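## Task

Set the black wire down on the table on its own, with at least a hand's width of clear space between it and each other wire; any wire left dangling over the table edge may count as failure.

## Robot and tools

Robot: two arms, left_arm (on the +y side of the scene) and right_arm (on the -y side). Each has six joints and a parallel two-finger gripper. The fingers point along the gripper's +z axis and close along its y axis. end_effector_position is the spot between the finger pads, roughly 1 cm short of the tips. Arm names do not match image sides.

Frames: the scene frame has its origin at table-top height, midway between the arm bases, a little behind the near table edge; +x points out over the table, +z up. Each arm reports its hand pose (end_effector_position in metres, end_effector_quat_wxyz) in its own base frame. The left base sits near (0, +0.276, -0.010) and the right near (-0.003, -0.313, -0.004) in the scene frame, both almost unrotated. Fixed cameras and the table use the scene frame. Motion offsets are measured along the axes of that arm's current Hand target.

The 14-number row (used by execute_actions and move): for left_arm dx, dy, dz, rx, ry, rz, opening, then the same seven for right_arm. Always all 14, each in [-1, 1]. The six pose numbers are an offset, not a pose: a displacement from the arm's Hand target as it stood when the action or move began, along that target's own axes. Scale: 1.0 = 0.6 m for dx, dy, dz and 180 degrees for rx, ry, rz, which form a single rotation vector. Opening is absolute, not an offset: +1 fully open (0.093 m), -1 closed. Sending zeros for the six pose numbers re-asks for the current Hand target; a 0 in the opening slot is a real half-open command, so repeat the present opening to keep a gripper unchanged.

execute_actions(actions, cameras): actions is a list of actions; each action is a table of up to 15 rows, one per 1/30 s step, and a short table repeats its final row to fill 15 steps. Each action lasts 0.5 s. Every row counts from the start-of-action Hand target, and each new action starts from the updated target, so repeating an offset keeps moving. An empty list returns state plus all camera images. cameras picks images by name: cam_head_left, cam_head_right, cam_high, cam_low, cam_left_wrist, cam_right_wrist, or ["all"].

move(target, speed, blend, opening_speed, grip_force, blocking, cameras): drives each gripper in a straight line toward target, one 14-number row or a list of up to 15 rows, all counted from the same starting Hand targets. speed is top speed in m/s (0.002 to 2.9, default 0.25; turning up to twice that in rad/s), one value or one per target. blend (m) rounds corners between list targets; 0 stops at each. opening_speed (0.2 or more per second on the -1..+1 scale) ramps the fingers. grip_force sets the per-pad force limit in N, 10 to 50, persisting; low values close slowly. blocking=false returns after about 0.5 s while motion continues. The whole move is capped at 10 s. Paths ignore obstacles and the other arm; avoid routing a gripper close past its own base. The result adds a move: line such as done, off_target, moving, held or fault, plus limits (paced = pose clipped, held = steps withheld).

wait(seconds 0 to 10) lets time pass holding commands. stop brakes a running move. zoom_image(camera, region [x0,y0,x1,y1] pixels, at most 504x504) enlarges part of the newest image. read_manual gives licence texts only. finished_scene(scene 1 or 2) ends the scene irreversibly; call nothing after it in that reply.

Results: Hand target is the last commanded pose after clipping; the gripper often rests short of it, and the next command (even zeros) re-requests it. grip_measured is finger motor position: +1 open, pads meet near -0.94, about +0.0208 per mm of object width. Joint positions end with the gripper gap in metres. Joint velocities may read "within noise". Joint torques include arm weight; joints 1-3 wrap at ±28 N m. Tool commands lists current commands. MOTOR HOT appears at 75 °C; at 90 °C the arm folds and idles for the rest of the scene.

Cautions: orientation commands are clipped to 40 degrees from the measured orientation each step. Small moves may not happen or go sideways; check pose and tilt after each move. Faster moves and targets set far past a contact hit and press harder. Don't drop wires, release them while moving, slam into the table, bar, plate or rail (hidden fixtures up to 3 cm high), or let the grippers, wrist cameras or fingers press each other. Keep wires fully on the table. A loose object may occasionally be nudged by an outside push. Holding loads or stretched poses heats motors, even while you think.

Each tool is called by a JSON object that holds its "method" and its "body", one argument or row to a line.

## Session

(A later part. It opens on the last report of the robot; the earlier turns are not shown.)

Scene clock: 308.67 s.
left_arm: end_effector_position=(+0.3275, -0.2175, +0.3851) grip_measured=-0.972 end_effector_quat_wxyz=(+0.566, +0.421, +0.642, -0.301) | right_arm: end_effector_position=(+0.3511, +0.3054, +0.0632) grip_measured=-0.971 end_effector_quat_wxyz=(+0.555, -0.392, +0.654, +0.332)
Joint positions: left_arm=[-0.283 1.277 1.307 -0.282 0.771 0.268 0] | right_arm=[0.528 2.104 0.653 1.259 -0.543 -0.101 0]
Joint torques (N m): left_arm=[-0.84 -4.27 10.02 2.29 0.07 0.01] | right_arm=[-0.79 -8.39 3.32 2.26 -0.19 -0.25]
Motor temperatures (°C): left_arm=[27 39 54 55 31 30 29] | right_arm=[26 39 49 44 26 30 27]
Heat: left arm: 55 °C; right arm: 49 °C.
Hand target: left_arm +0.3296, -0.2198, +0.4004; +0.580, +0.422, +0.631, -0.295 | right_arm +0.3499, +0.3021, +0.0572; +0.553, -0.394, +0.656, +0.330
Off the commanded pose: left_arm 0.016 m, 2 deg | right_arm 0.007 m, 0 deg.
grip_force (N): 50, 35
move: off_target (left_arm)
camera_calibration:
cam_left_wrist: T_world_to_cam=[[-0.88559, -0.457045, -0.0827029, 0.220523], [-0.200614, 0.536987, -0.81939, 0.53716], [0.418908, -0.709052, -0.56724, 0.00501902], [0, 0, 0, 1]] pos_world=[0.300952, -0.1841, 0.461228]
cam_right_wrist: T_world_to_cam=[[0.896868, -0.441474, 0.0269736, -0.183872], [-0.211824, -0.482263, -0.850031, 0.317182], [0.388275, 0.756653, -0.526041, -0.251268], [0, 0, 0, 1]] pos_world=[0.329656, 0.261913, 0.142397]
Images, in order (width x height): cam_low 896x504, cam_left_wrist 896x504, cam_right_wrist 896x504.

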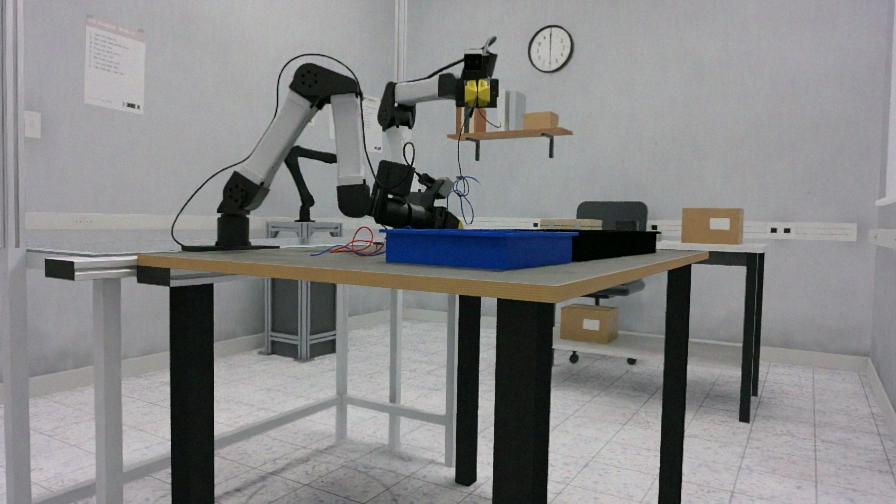

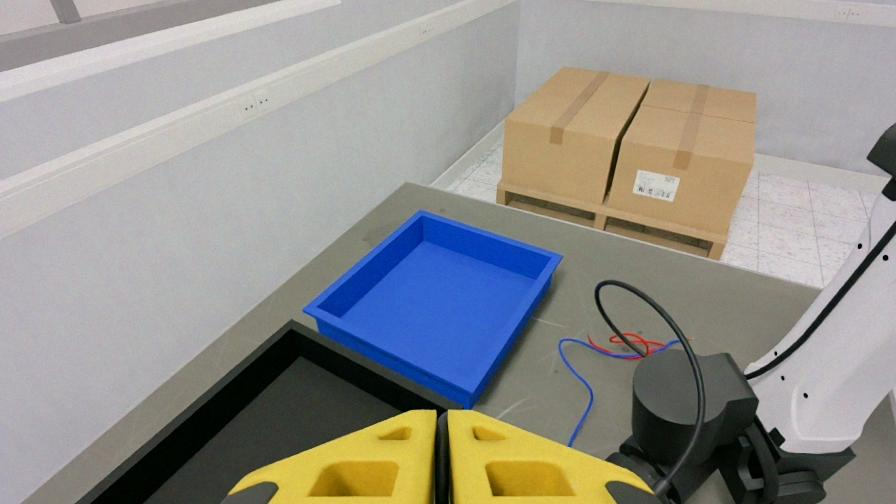

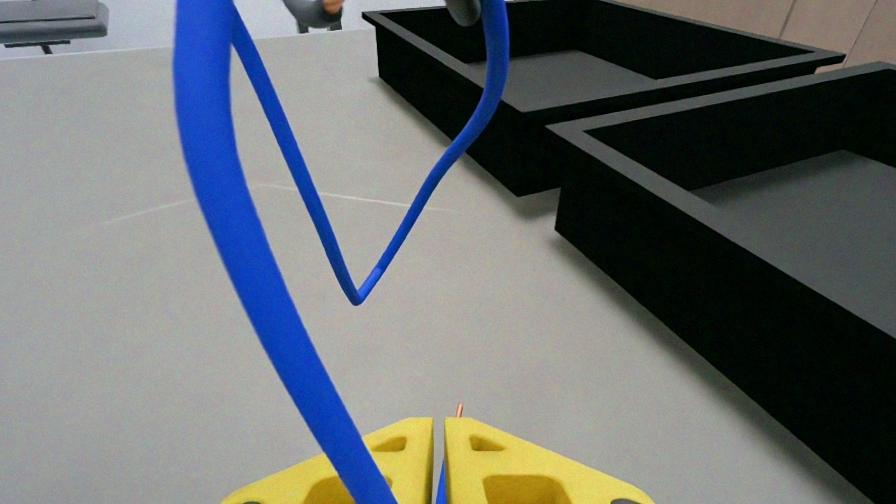

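{"method": "move", "body": {
  "target": [0,0,0,0,0,0,-1,0.013,-0.035,-0.171,0,0,0,-1],
  "speed": 0.07,
  "cameras": ["cam_right_wrist","cam_low","cam_high"]
}}

{"method": "zoom_image", "body": {
  "camera": "cam_low",
  "region": [370, 90, 550, 250]
}}

{"method": "zoom_image", "body": {
  "camera": "cam_high",
  "region": [360, 190, 520, 320]
}}

Scene clock: 317.17 s.
left_arm: end_effector_position=(+0.3275, -0.2175, +0.3851) grip_measured=-0.972 end_effector_quat_wxyz=(+0.566, +0.421, +0.642, -0.301) | right_arm: end_effector_position=(+0.3217, +0.2036, +0.0618) grip_measured=-0.971 end_effector_quat_wxyz=(+0.547, -0.390, +0.661, +0.333)
Joint positions: left_arm=[-0.283 1.277 1.307 -0.282 0.771 0.268 0] | right_arm=[0.231 1.966 0.384 1.314 -0.831 -0.186 0]
Joint torques (N m): left_arm=[-0.84 -4.27 10.03 2.3 0.07 0] | right_arm=[-0.69 -9.47 2.45 1.92 -0.24 -0.25]
Motor temperatures (°C): left_arm=[27 39 54 55 31 30 29] | right_arm=[26 40 48 45 26 30 27]
Heat: left arm: 55 °C; right arm: 48 °C.
Hand target: left_arm +0.3296, -0.2198, +0.4004; +0.580, +0.422, +0.631, -0.295 | right_arm +0.3201, +0.2018, +0.0671; +0.553, -0.394, +0.656, +0.330
Off the commanded pose: left_arm 0.016 m, 2 deg | right_arm 0.006 m, 1 deg.
grip_force (N): 50, 35
move: off_target (left_arm)
camera_calibration:
cam_right_wrist: T_world_to_cam=[[0.896806, -0.442243, 0.0126422, -0.201452], [-0.228748, -0.487948, -0.842366, 0.266772], [0.3787, 0.752547, -0.538757, -0.158827], [0, 0, 0, 1]] pos_world=[0.301835, 0.160605, 0.141697]
Images, in order (width x height): cam_high 896x504, cam_low 896x504, cam_right_wrist 896x504.

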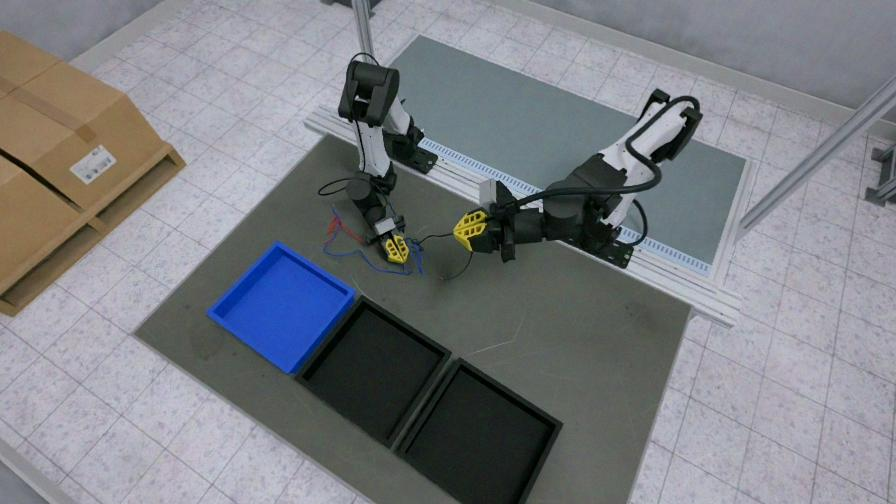

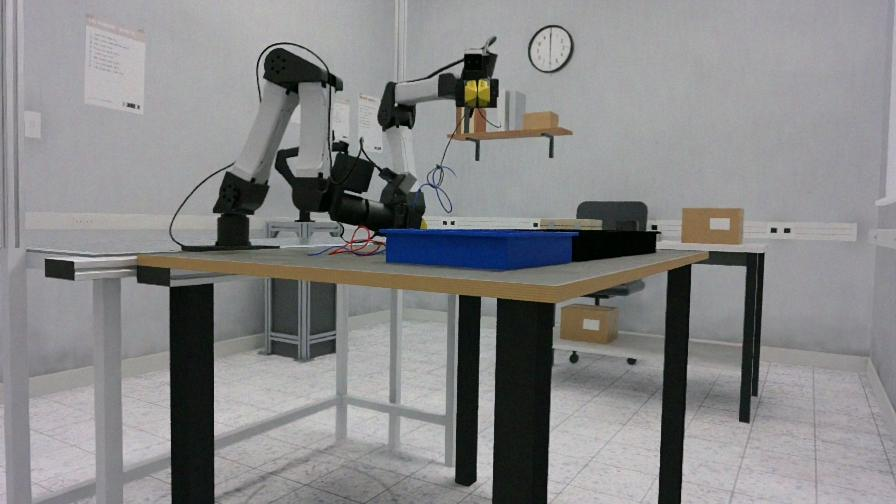

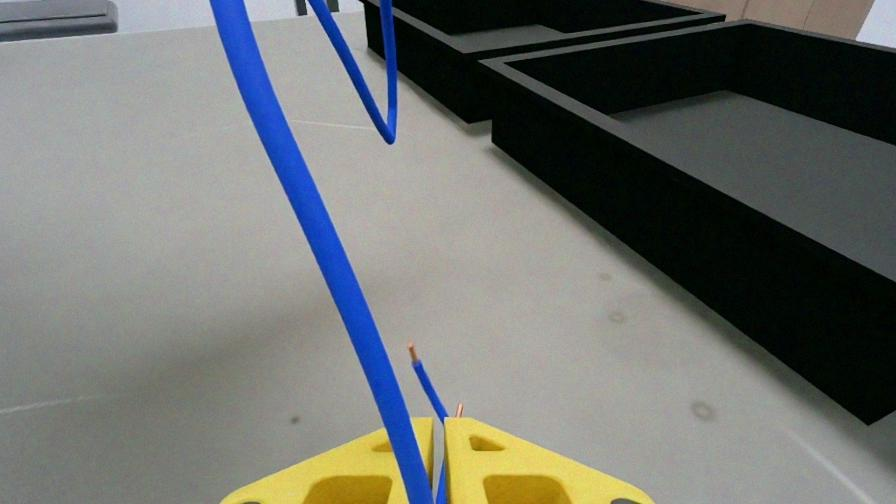

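Scaled by 2.800.

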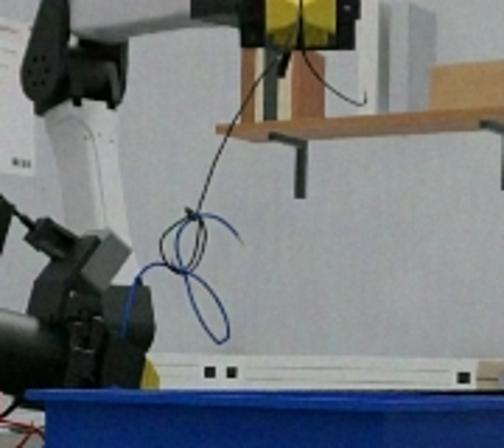

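Scaled by 3.150.

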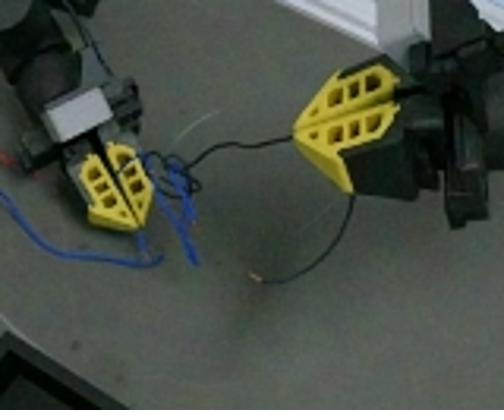

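{"method": "move", "body": {
  "target": [0,0,0,0,0,0,-1,-0.015,-0.0553,-0.1068,0,0,0,-1],
  "speed": 0.06,
  "cameras": ["cam_right_wrist","cam_low","cam_high","cam_left_wrist"]
}}

{"method": "zoom_image", "body": {
  "camera": "cam_low",
  "region": [370, 90, 550, 250]
}}

{"method": "zoom_image", "body": {
  "camera": "cam_high",
  "region": [340, 190, 500, 320]
}}

Scene clock: 328.57 s.
left_arm: end_effector_position=(+0.3275, -0.2175, +0.3851) grip_measured=-0.972 end_effector_quat_wxyz=(+0.566, +0.421, +0.642, -0.302) | right_arm: end_effector_position=(+0.3181, +0.1340, +0.0820) grip_measured=-0.971 end_effector_quat_wxyz=(+0.549, -0.391, +0.659, +0.335)
Joint positions: left_arm=[-0.283 1.277 1.307 -0.282 0.771 0.267 0] | right_arm=[-0.052 1.776 0.367 1.012 -1.104 -0.346 0]
Joint torques (N m): left_arm=[-0.85 -4.27 10.03 2.29 0.07 0.01] | right_arm=[-0.81 -8.29 4.6 1.55 -0.34 -0.2]
Motor temperatures (°C): left_arm=[27 39 54 56 31 30 29] | right_arm=[26 39 47 45 26 30 28]
Heat: left arm: 56 °C; right arm: 47 °C.
Hand target: left_arm +0.3296, -0.2198, +0.4004; +0.580, +0.422, +0.631, -0.295 | right_arm +0.3202, +0.1319, +0.0870; +0.553, -0.394, +0.656, +0.330
Off the commanded pose: left_arm 0.016 m, 2 deg | right_arm 0.006 m, 1 deg.
grip_force (N): 50, 35
move: off_target (left_arm)
camera_calibration:
cam_left_wrist: T_world_to_cam=[[-0.885588, -0.457111, -0.0823668, 0.220354], [-0.20091, 0.53688, -0.819387, 0.537228], [0.418772, -0.709091, -0.567292, 0.00507722], [0, 0, 0, 1]] pos_world=[0.300951, -0.1841, 0.461228]
cam_right_wrist: T_world_to_cam=[[0.89836, -0.439037, 0.0140065, -0.230234], [-0.224197, -0.485708, -0.844881, 0.247443], [0.377737, 0.755866, -0.534772, -0.0946031], [0, 0, 0, 1]] pos_world=[0.298044, 0.0906108, 0.161693]
Images, in order (width x height): cam_high 896x504, cam_low 896x504, cam_left_wrist 896x504, cam_right_wrist 896x504.

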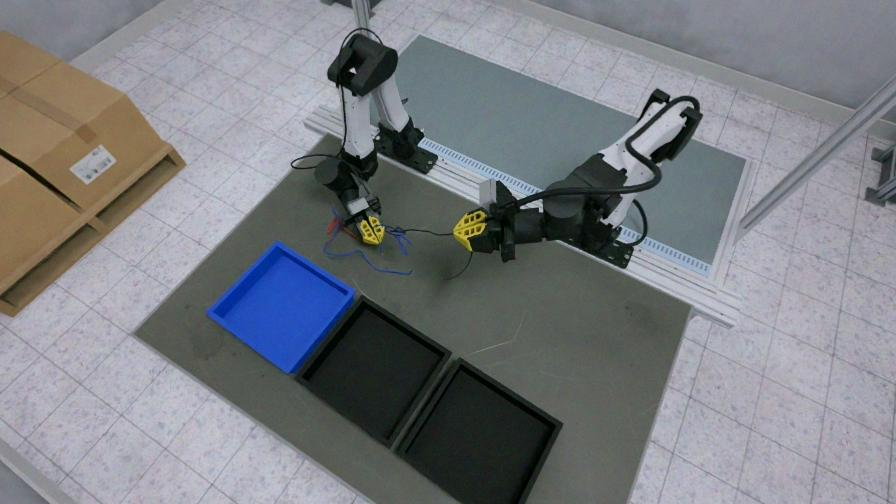

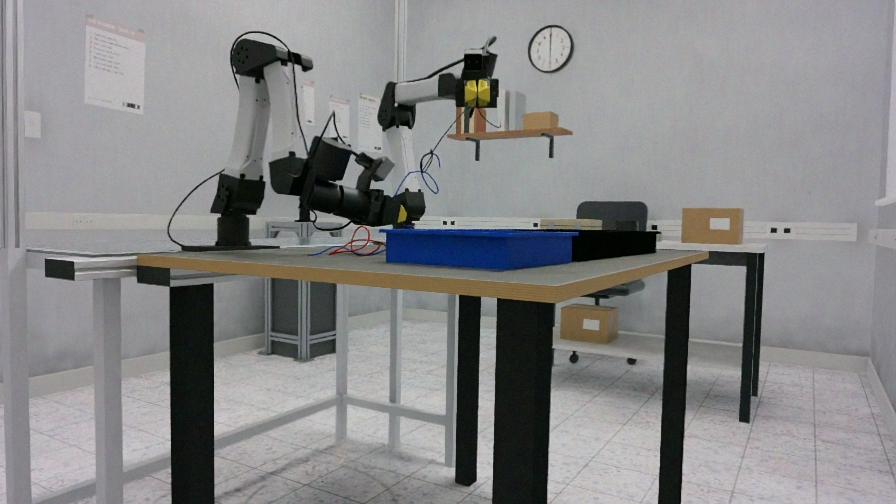

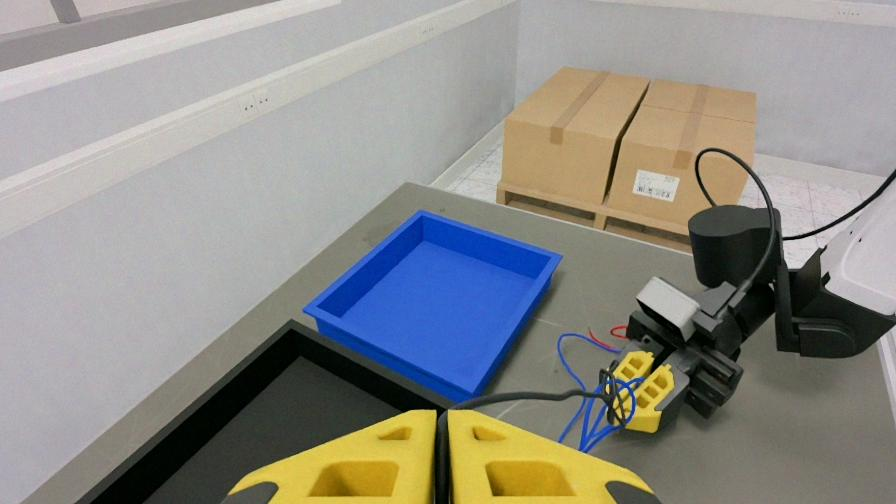

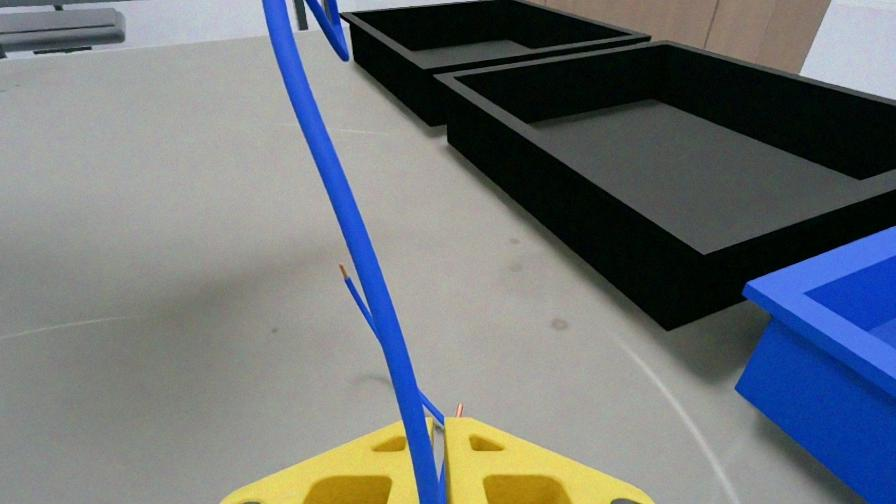

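Scaled by 2.800.

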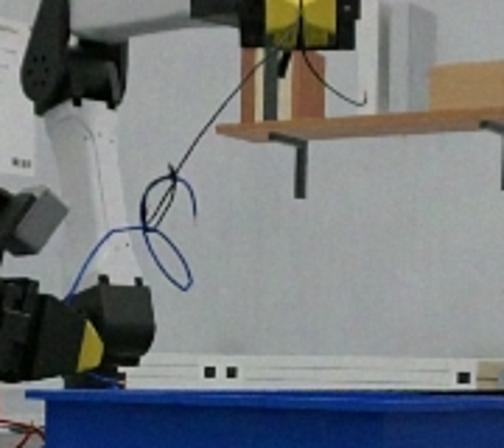

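Scaled by 3.150.

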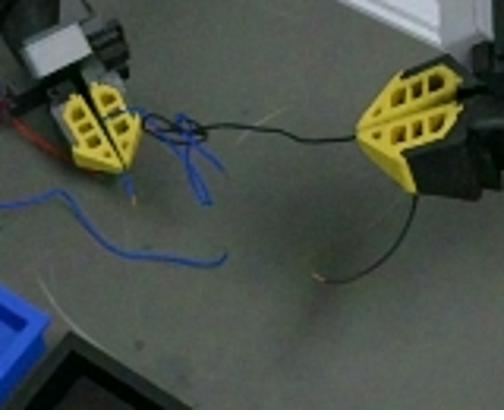

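{"method": "move", "body": {
  "target": [0.0158,0.0392,-0.0718,-0.05,0,0,-1,0.0128,-0.0394,-0.0723,0.05,0,0,-1],
  "speed": 0.06,
  "cameras": ["cam_right_wrist","cam_low","cam_high"]
}}

{"method": "zoom_image", "body": {
  "camera": "cam_low",
  "region": [370, 90, 550, 250]
}}

{"method": "zoom_image", "body": {
  "camera": "cam_high",
  "region": [340, 190, 500, 320]
}}

Scene clock: 341.70 s.
left_arm: end_effector_position=(+0.3310, -0.1781, +0.3950) grip_measured=-0.972 end_effector_quat_wxyz=(+0.597, +0.384, +0.654, -0.260) | right_arm: end_effector_position=(+0.3220, +0.0846, +0.0845) grip_measured=-0.971 end_effector_quat_wxyz=(+0.577, -0.348, +0.681, +0.286)
Joint positions: left_arm=[-0.184 1.2 1.268 -0.277 0.747 0.263 0] | right_arm=[-0.214 1.729 0.319 1.012 -1.115 -0.375 0]
Joint torques (N m): left_arm=[1.25 -6.54 5.94 2.39 -0.05 0] | right_arm=[-0.98 -7.64 3.1 1.77 -0.3 -0.22]
Motor temperatures (°C): left_arm=[27 39 55 56 31 30 29] | right_arm=[26 39 47 44 26 30 28]
Heat: left arm: 56 °C; right arm: 47 °C.
Hand target: left_arm +0.3297, -0.1698, +0.4003; +0.611, +0.375, +0.652, -0.245 | right_arm +0.3203, +0.0819, +0.0870; +0.582, -0.350, +0.679, +0.277
Off the commanded pose: left_arm 0.010 m, 3 deg | right_arm 0.004 m, 1 deg.
grip_force (N): 50, 35
move: off_target (left_arm)
camera_calibration:
cam_right_wrist: T_world_to_cam=[[0.823559, -0.565875, 0.0392059, -0.222841], [-0.274456, -0.458017, -0.845514, 0.240394], [0.496412, 0.68557, -0.532511, -0.0898984], [0, 0, 0, 1]] pos_world=[0.294127, 0.0456358, 0.164121]
Images, in order (width x height): cam_high 896x504, cam_low 896x504, cam_right_wrist 896x504.

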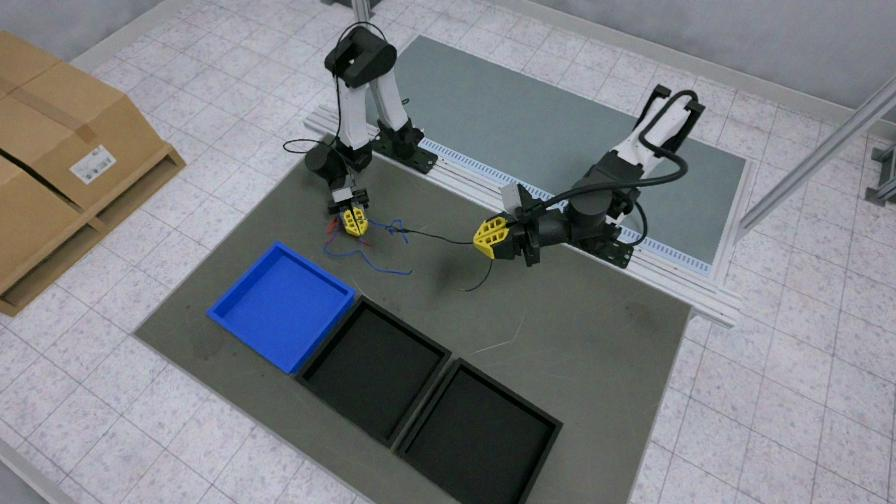

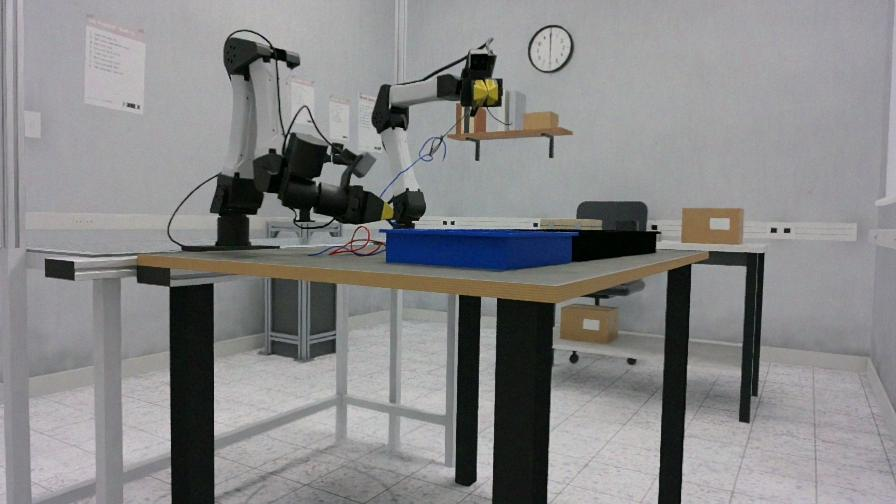

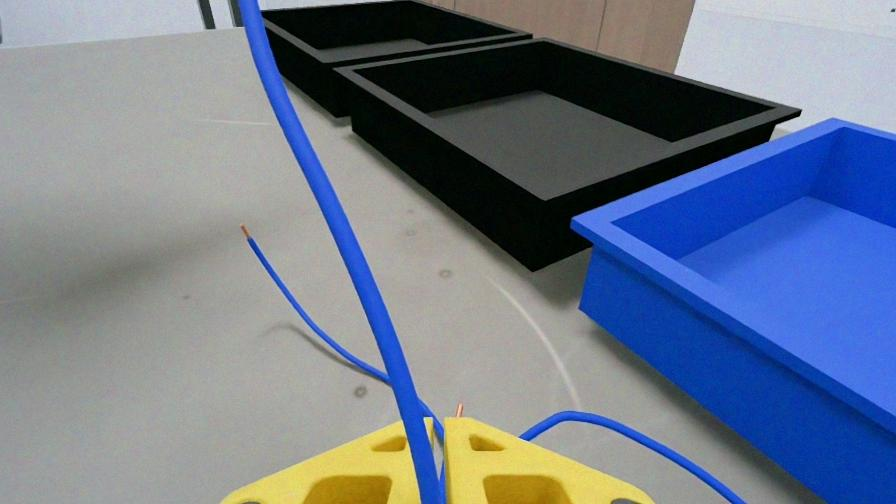

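Scaled by 2.800.

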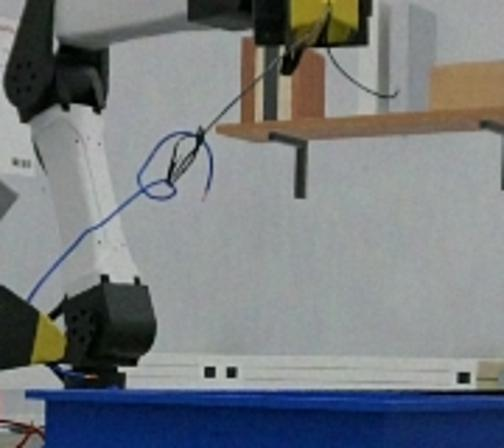

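Scaled by 3.150.

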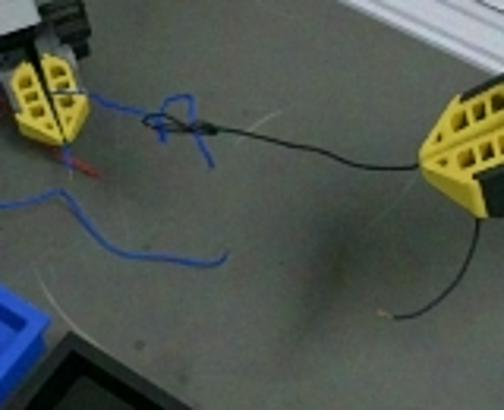

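{"method": "execute_actions", "body": {
  "actions": [],
  "cameras": ["cam_left_wrist","cam_head_left","cam_low"]
}}

{"method": "zoom_image", "body": {
  "camera": "cam_low",
  "region": [405, 115, 475, 175]
}}

{"method": "zoom_image", "body": {
  "camera": "cam_left_wrist",
  "region": [480, 300, 700, 504]
}}

{"method": "zoom_image", "body": {
  "camera": "cam_head_left",
  "region": [330, 260, 430, 350]
}}

Scene clock: 347.57 s.
left_arm: end_effector_position=(+0.3310, -0.1781, +0.3950) grip_measured=-0.972 end_effector_quat_wxyz=(+0.597, +0.384, +0.654, -0.260) | right_arm: end_effector_position=(+0.3219, +0.0847, +0.0845) grip_measured=-0.971 end_effector_quat_wxyz=(+0.577, -0.349, +0.681, +0.285)
Joint positions: left_arm=[-0.184 1.2 1.268 -0.277 0.747 0.263 0] | right_arm=[-0.214 1.729 0.319 1.012 -1.116 -0.375 0]
Joint velocities: within noise
Joint torques (N m): left_arm=[1.28 -6.53 5.91 2.39 -0.05 0.01] | right_arm=[-0.98 -7.57 3.08 1.76 -0.3 -0.22]
Motor temperatures (°C): left_arm=[27 39 54 57 31 30 29] | right_arm=[26 38 46 44 26 30 28]
Heat: left arm: 57 °C; right arm: 46 °C.
Hand target: left_arm +0.3297, -0.1698, +0.4003; +0.611, +0.375, +0.652, -0.245 | right_arm +0.3203, +0.0819, +0.0870; +0.583, -0.350, +0.679, +0.277
Tool commands: left_gripper/opening=-1.0 right_gripper/opening=-1.0
Off the commanded pose: left_arm 0.010 m, 3 deg | right_arm 0.004 m, 1 deg.
grip_force (N): 50, 35
camera_calibration:
cam_left_wrist: T_world_to_cam=[[-0.819015, -0.562685, -0.112252, 0.213303], [-0.232757, 0.50464, -0.831362, 0.53434], [0.524442, -0.65477, -0.544276, 0.0027156], [0, 0, 0, 1]] pos_world=[0.297645, -0.147849, 0.469652]
Images, in order (width x height): cam_head_left 896x504, cam_low 896x504, cam_left_wrist 896x504.

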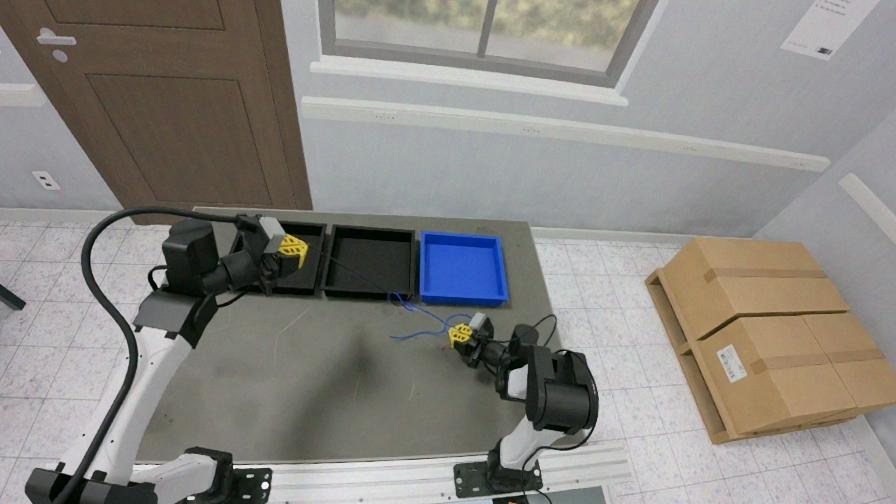

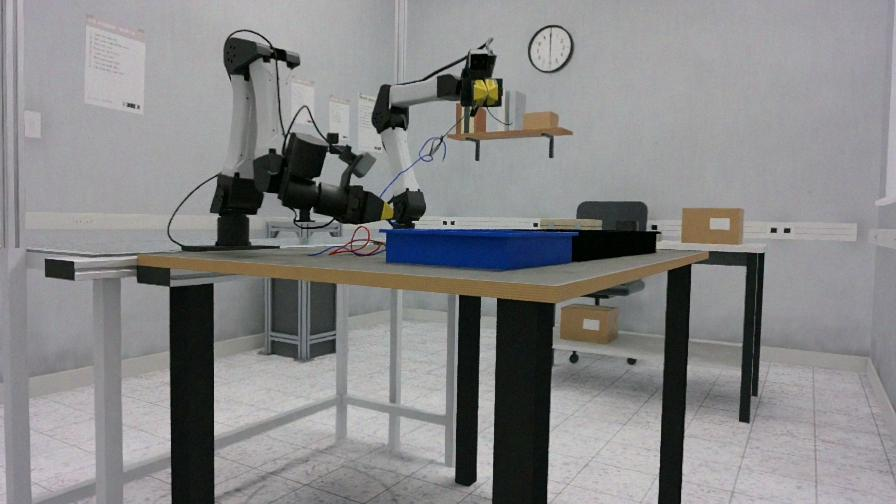

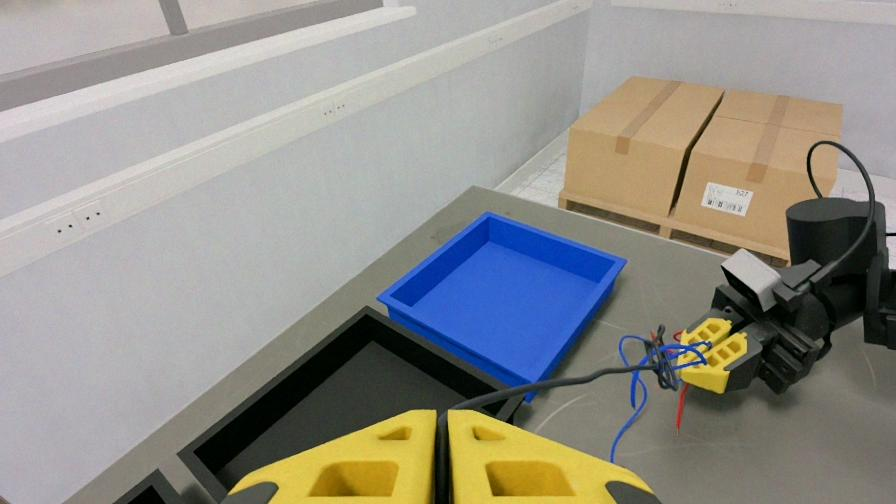

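Scaled by 7.200.

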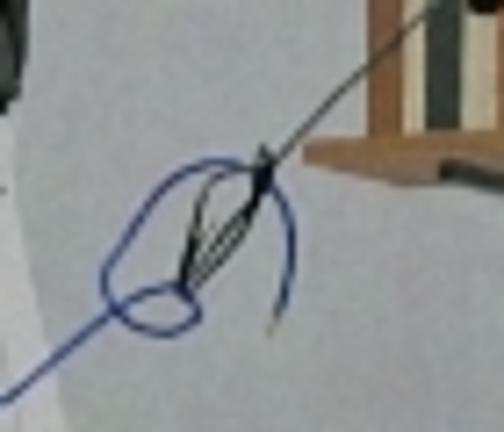

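Scaled by 2.291.

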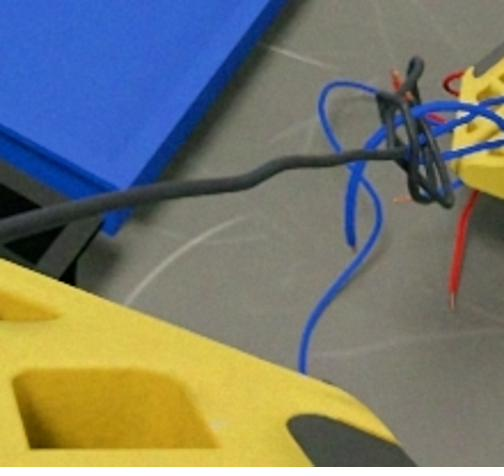

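Scaled by 5.040.

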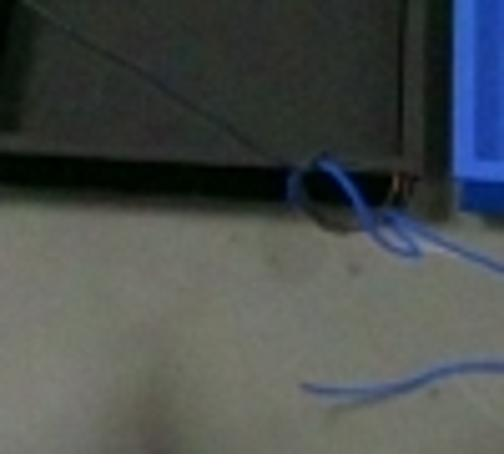

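{"method": "move", "body": {
  "target": [0.0158,0.0499,-0.0648,-0.06,0,0,-1,-0.0038,-0.0507,-0.0682,0.07,0,0,-1],
  "speed": 0.06,
  "cameras": ["cam_head_left","cam_low","cam_left_wrist"]
}}

{"method": "zoom_image", "body": {
  "camera": "cam_low",
  "region": [380, 90, 500, 190]
}}

{"method": "zoom_image", "body": {
  "camera": "cam_left_wrist",
  "region": [480, 300, 700, 504]
}}

Scene clock: 359.50 s.
left_arm: end_effector_position=(+0.3243, -0.1410, +0.3841) grip_measured=-0.972 end_effector_quat_wxyz=(+0.608, +0.342, +0.679, -0.228) | right_arm: end_effector_position=(+0.3173, +0.0458, +0.1052) grip_measured=-0.971 end_effector_quat_wxyz=(+0.624, -0.320, +0.679, +0.218)
Joint positions: left_arm=[-0.088 1.098 1.169 -0.281 0.727 0.248 0] | right_arm=[-0.345 1.631 0.243 1.104 -1.106 -0.359 0]
Joint torques (N m): left_arm=[3.48 -6.32 6.68 2.67 -0.51 0.01] | right_arm=[-2.36 -5.74 2.99 1.53 0.32 -0.01]
Motor temperatures (°C): left_arm=[27 40 52 59 31 30 29] | right_arm=[26 38 45 44 27 30 28]
Heat: left arm: 59 °C; right arm: 45 °C.
Hand target: left_arm +0.3296, -0.1199, +0.4006; +0.644, +0.316, +0.672, -0.182 | right_arm +0.3204, +0.0318, +0.0970; +0.617, -0.284, +0.706, +0.201
Off the commanded pose: left_arm 0.027 m, 7 deg | right_arm 0.016 m, 6 deg.
grip_force (N): 50, 35
move: off_target (left_arm, right_arm)
camera_calibration:
cam_left_wrist: T_world_to_cam=[[-0.748166, -0.656026, -0.0993882, 0.186268], [-0.300594, 0.468658, -0.830664, 0.521753], [0.591516, -0.591599, -0.547831, 0.0131932], [0, 0, 0, 1]] pos_world=[0.288391, -0.114522, 0.459142]
Images, in order (width x height): cam_head_left 896x504, cam_low 896x504, cam_left_wrist 896x504.

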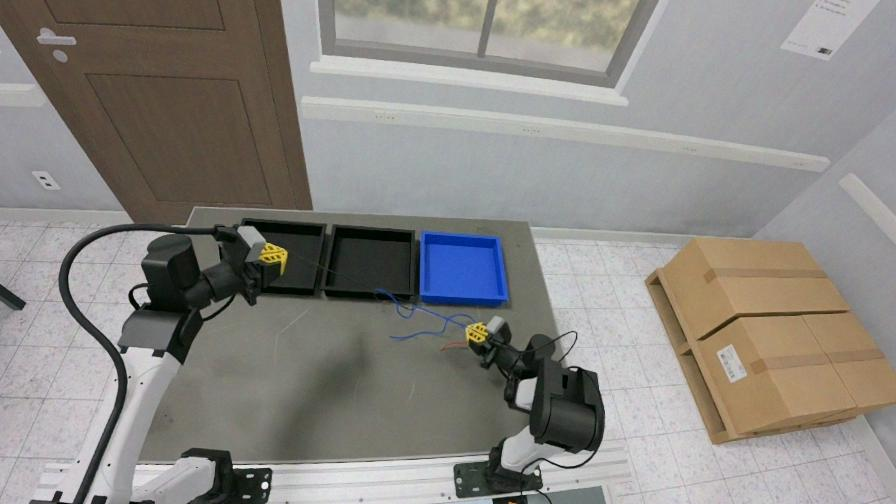

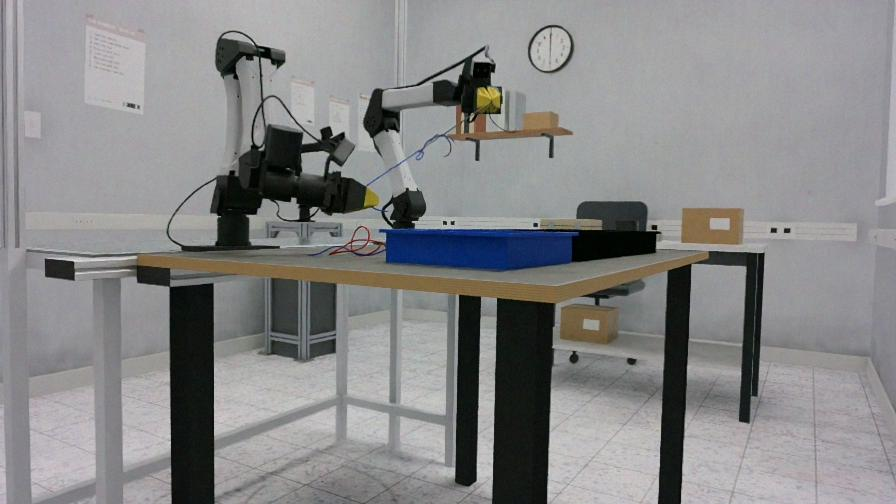

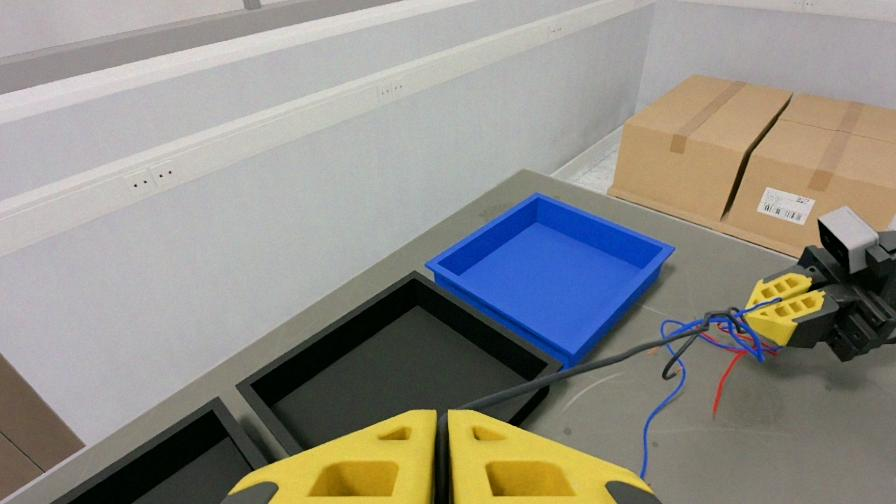

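Scaled by 4.200.

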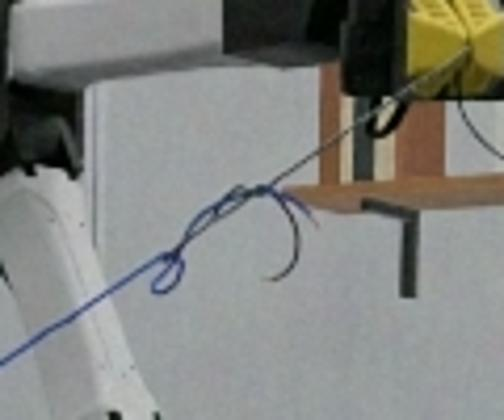

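Scaled by 2.291.

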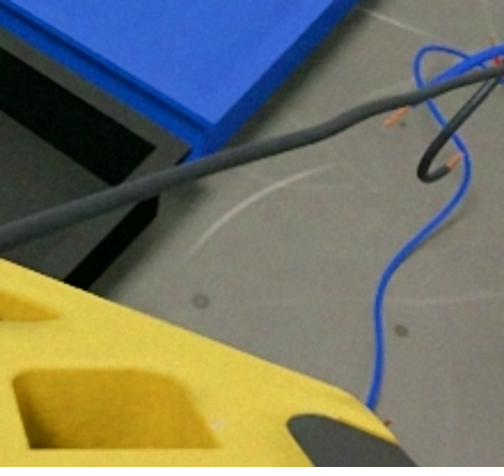

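{"method": "zoom_image", "body": {
  "camera": "cam_low",
  "region": [405, 120, 470, 170]
}}

{"method": "zoom_image", "body": {
  "camera": "cam_left_wrist",
  "region": [620, 270, 800, 400]
}}

{"method": "zoom_image", "body": {
  "camera": "cam_head_left",
  "region": [360, 275, 490, 350]
}}

Scaled by 7.754.

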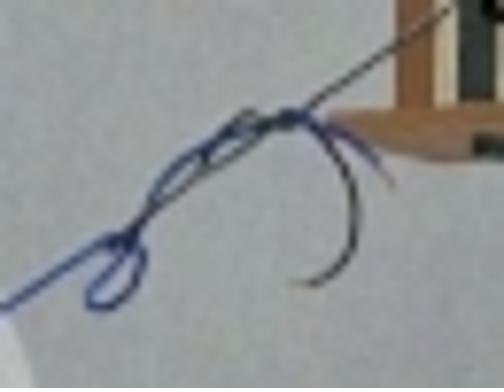

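Scaled by 2.800.

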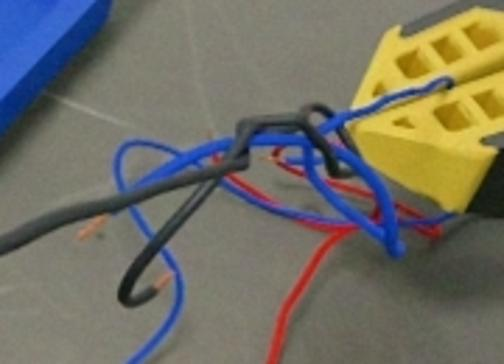

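Scaled by 3.877.

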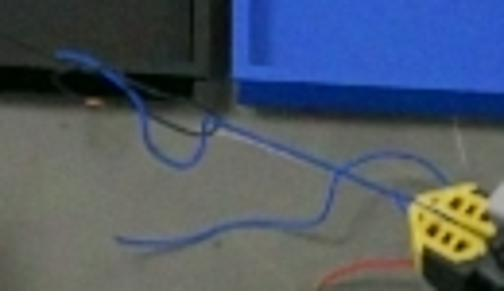

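{"method": "move", "body": {
  "target": [0.0237,-0.106,0.092,0.09,0.12,0,-1,-0.0077,0.3413,0.347,-0.12,0,0,-1],
  "speed": 0.1,
  "cameras": ["cam_right_wrist","cam_low","cam_left_wrist","cam_high"]
}}

{"method": "zoom_image", "body": {
  "camera": "cam_low",
  "region": [390, 90, 550, 250]
}}

{"method": "zoom_image", "body": {
  "camera": "cam_high",
  "region": [360, 190, 520, 320]
}}

Scene clock: 416.87 s.
left_arm: end_effector_position=(+0.3300, -0.1982, +0.3635) grip_measured=-0.972 end_effector_quat_wxyz=(+0.453, +0.426, +0.752, -0.219) | right_arm: end_effector_position=(+0.3407, +0.3185, +0.0596) grip_measured=-0.971 end_effector_quat_wxyz=(+0.557, -0.400, +0.648, +0.331)
Joint positions: left_arm=[-0.305 1.398 1.636 -0.861 0.563 0.432 0] | right_arm=[0.576 2.123 0.648 1.291 -0.505 -0.106 0]
Joint torques (N m): left_arm=[-1.02 -4.75 9.32 1.88 0.18 0.13] | right_arm=[-0.23 -8.36 5.46 2 -0.06 -0.04]
Motor temperatures (°C): left_arm=[28 41 52 61 31 30 29] | right_arm=[27 36 44 43 27 30 28]
Heat: left arm: 61 °C; right arm: 44 °C.
Hand target: left_arm +0.3296, -0.1999, +0.3705; +0.457, +0.431, +0.748, -0.213 | right_arm +0.3453, +0.3199, +0.0551; +0.553, -0.394, +0.656, +0.330
Off the commanded pose: left_arm 0.007 m, 1 deg | right_arm 0.007 m, 1 deg.
grip_force (N): 50, 35
move: done
camera_calibration:
cam_left_wrist: T_world_to_cam=[[-0.842502, -0.536507, -0.0484756, 0.187412], [-0.410196, 0.697265, -0.587844, 0.526245], [0.349183, -0.475375, -0.807521, 0.162064], [0, 0, 0, 1]] pos_world=[0.317169, -0.189344, 0.449305]
cam_right_wrist: T_world_to_cam=[[0.901501, -0.430647, 0.0428819, -0.174723], [-0.192871, -0.488486, -0.850989, 0.313831], [0.387423, 0.758897, -0.52343, -0.259531], [0, 0, 0, 1]] pos_world=[0.318591, 0.275015, 0.138713]
Images, in order (width x height): cam_high 896x504, cam_low 896x504, cam_left_wrist 896x504, cam_right_wrist 896x504.

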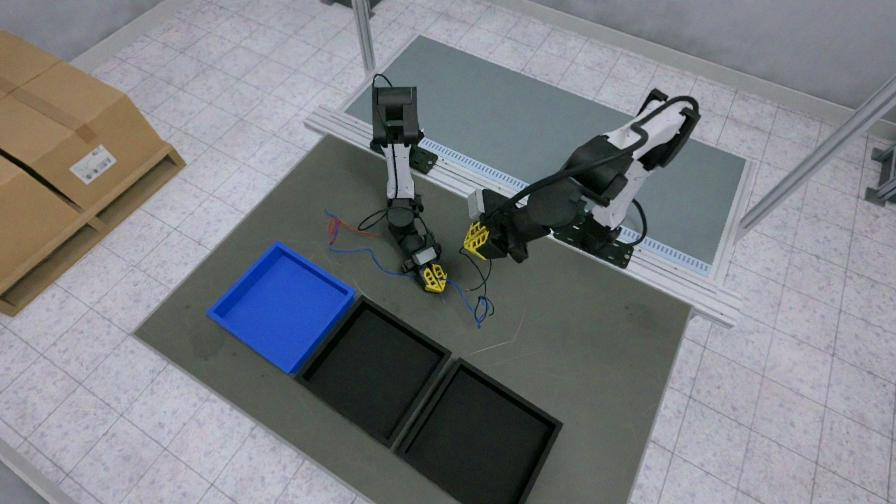

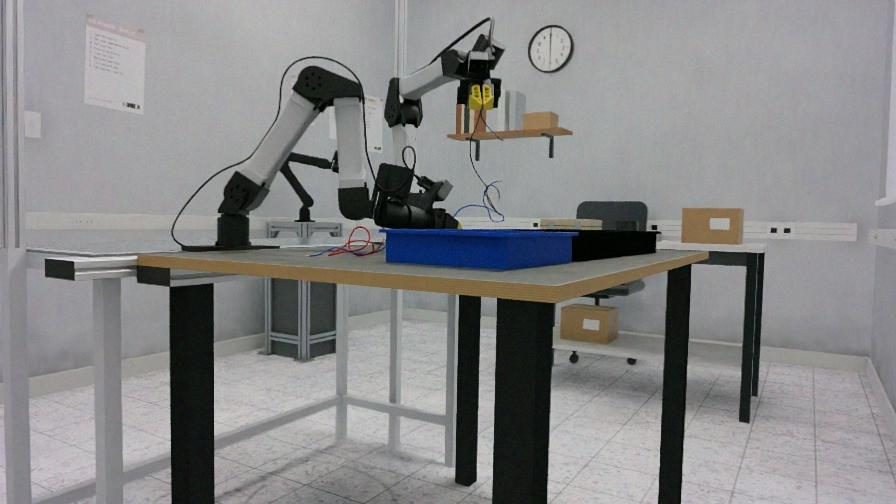

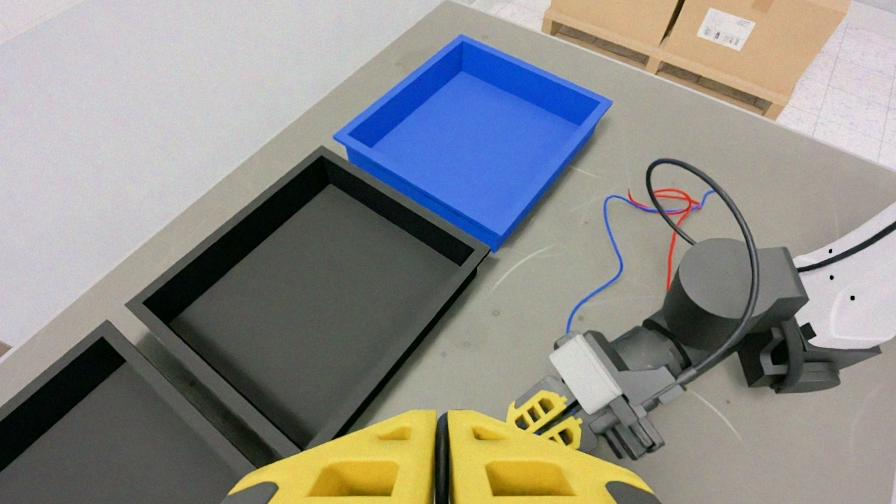

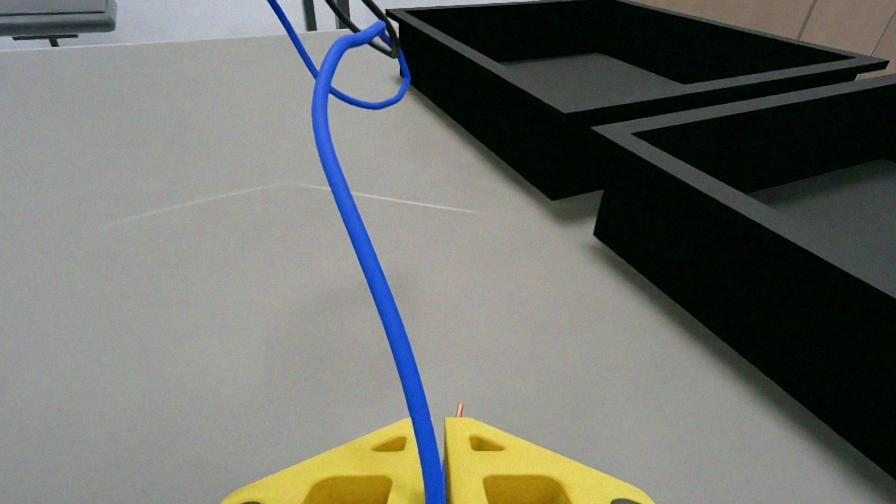

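Scaled by 3.150.

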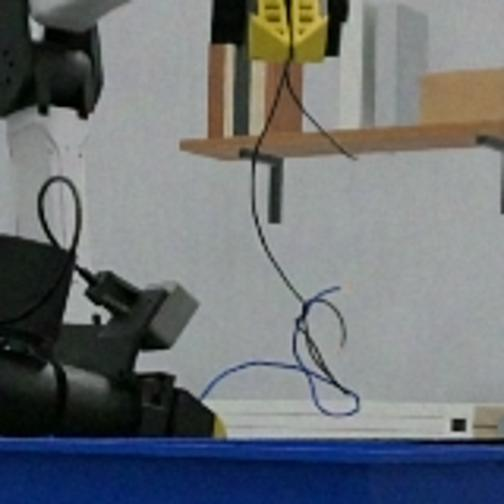

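Scaled by 3.150.

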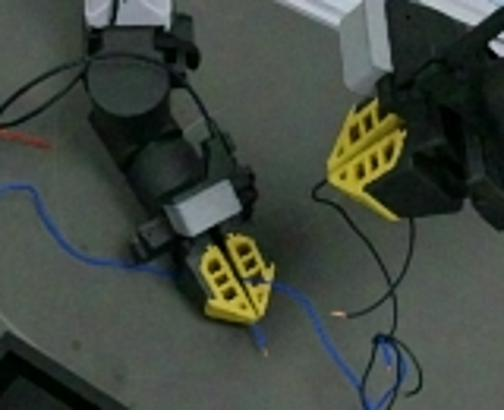

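{"method": "zoom_image", "body": {
  "camera": "cam_right_wrist",
  "region": [240, 0, 460, 140]
}}

{"method": "zoom_image", "body": {
  "camera": "cam_low",
  "region": [450, 160, 520, 230]
}}

{"method": "zoom_image", "body": {
  "camera": "cam_high",
  "region": [440, 270, 510, 340]
}}

Scaled by 2.291.

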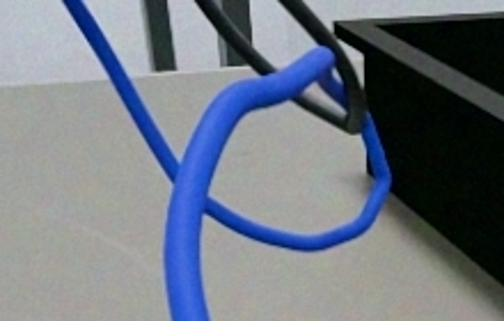

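Scaled by 7.200.

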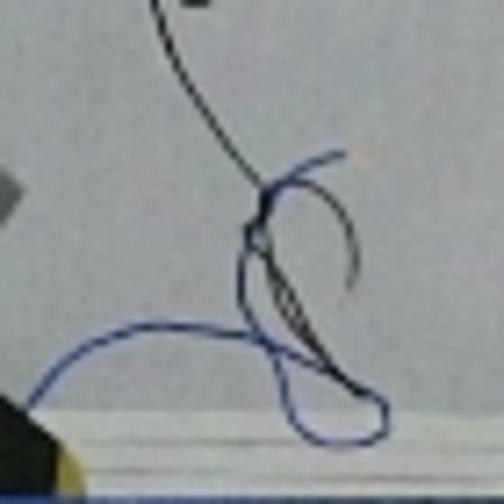

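Scaled by 7.200.

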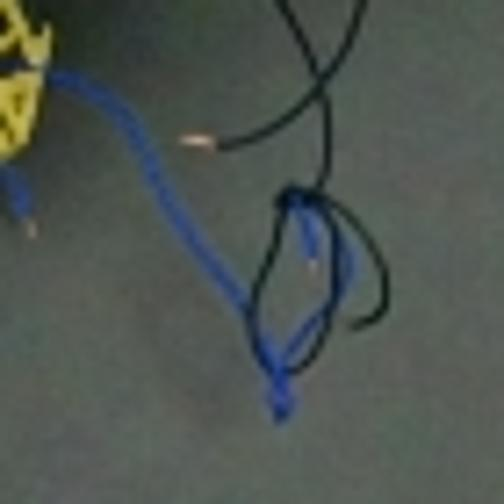

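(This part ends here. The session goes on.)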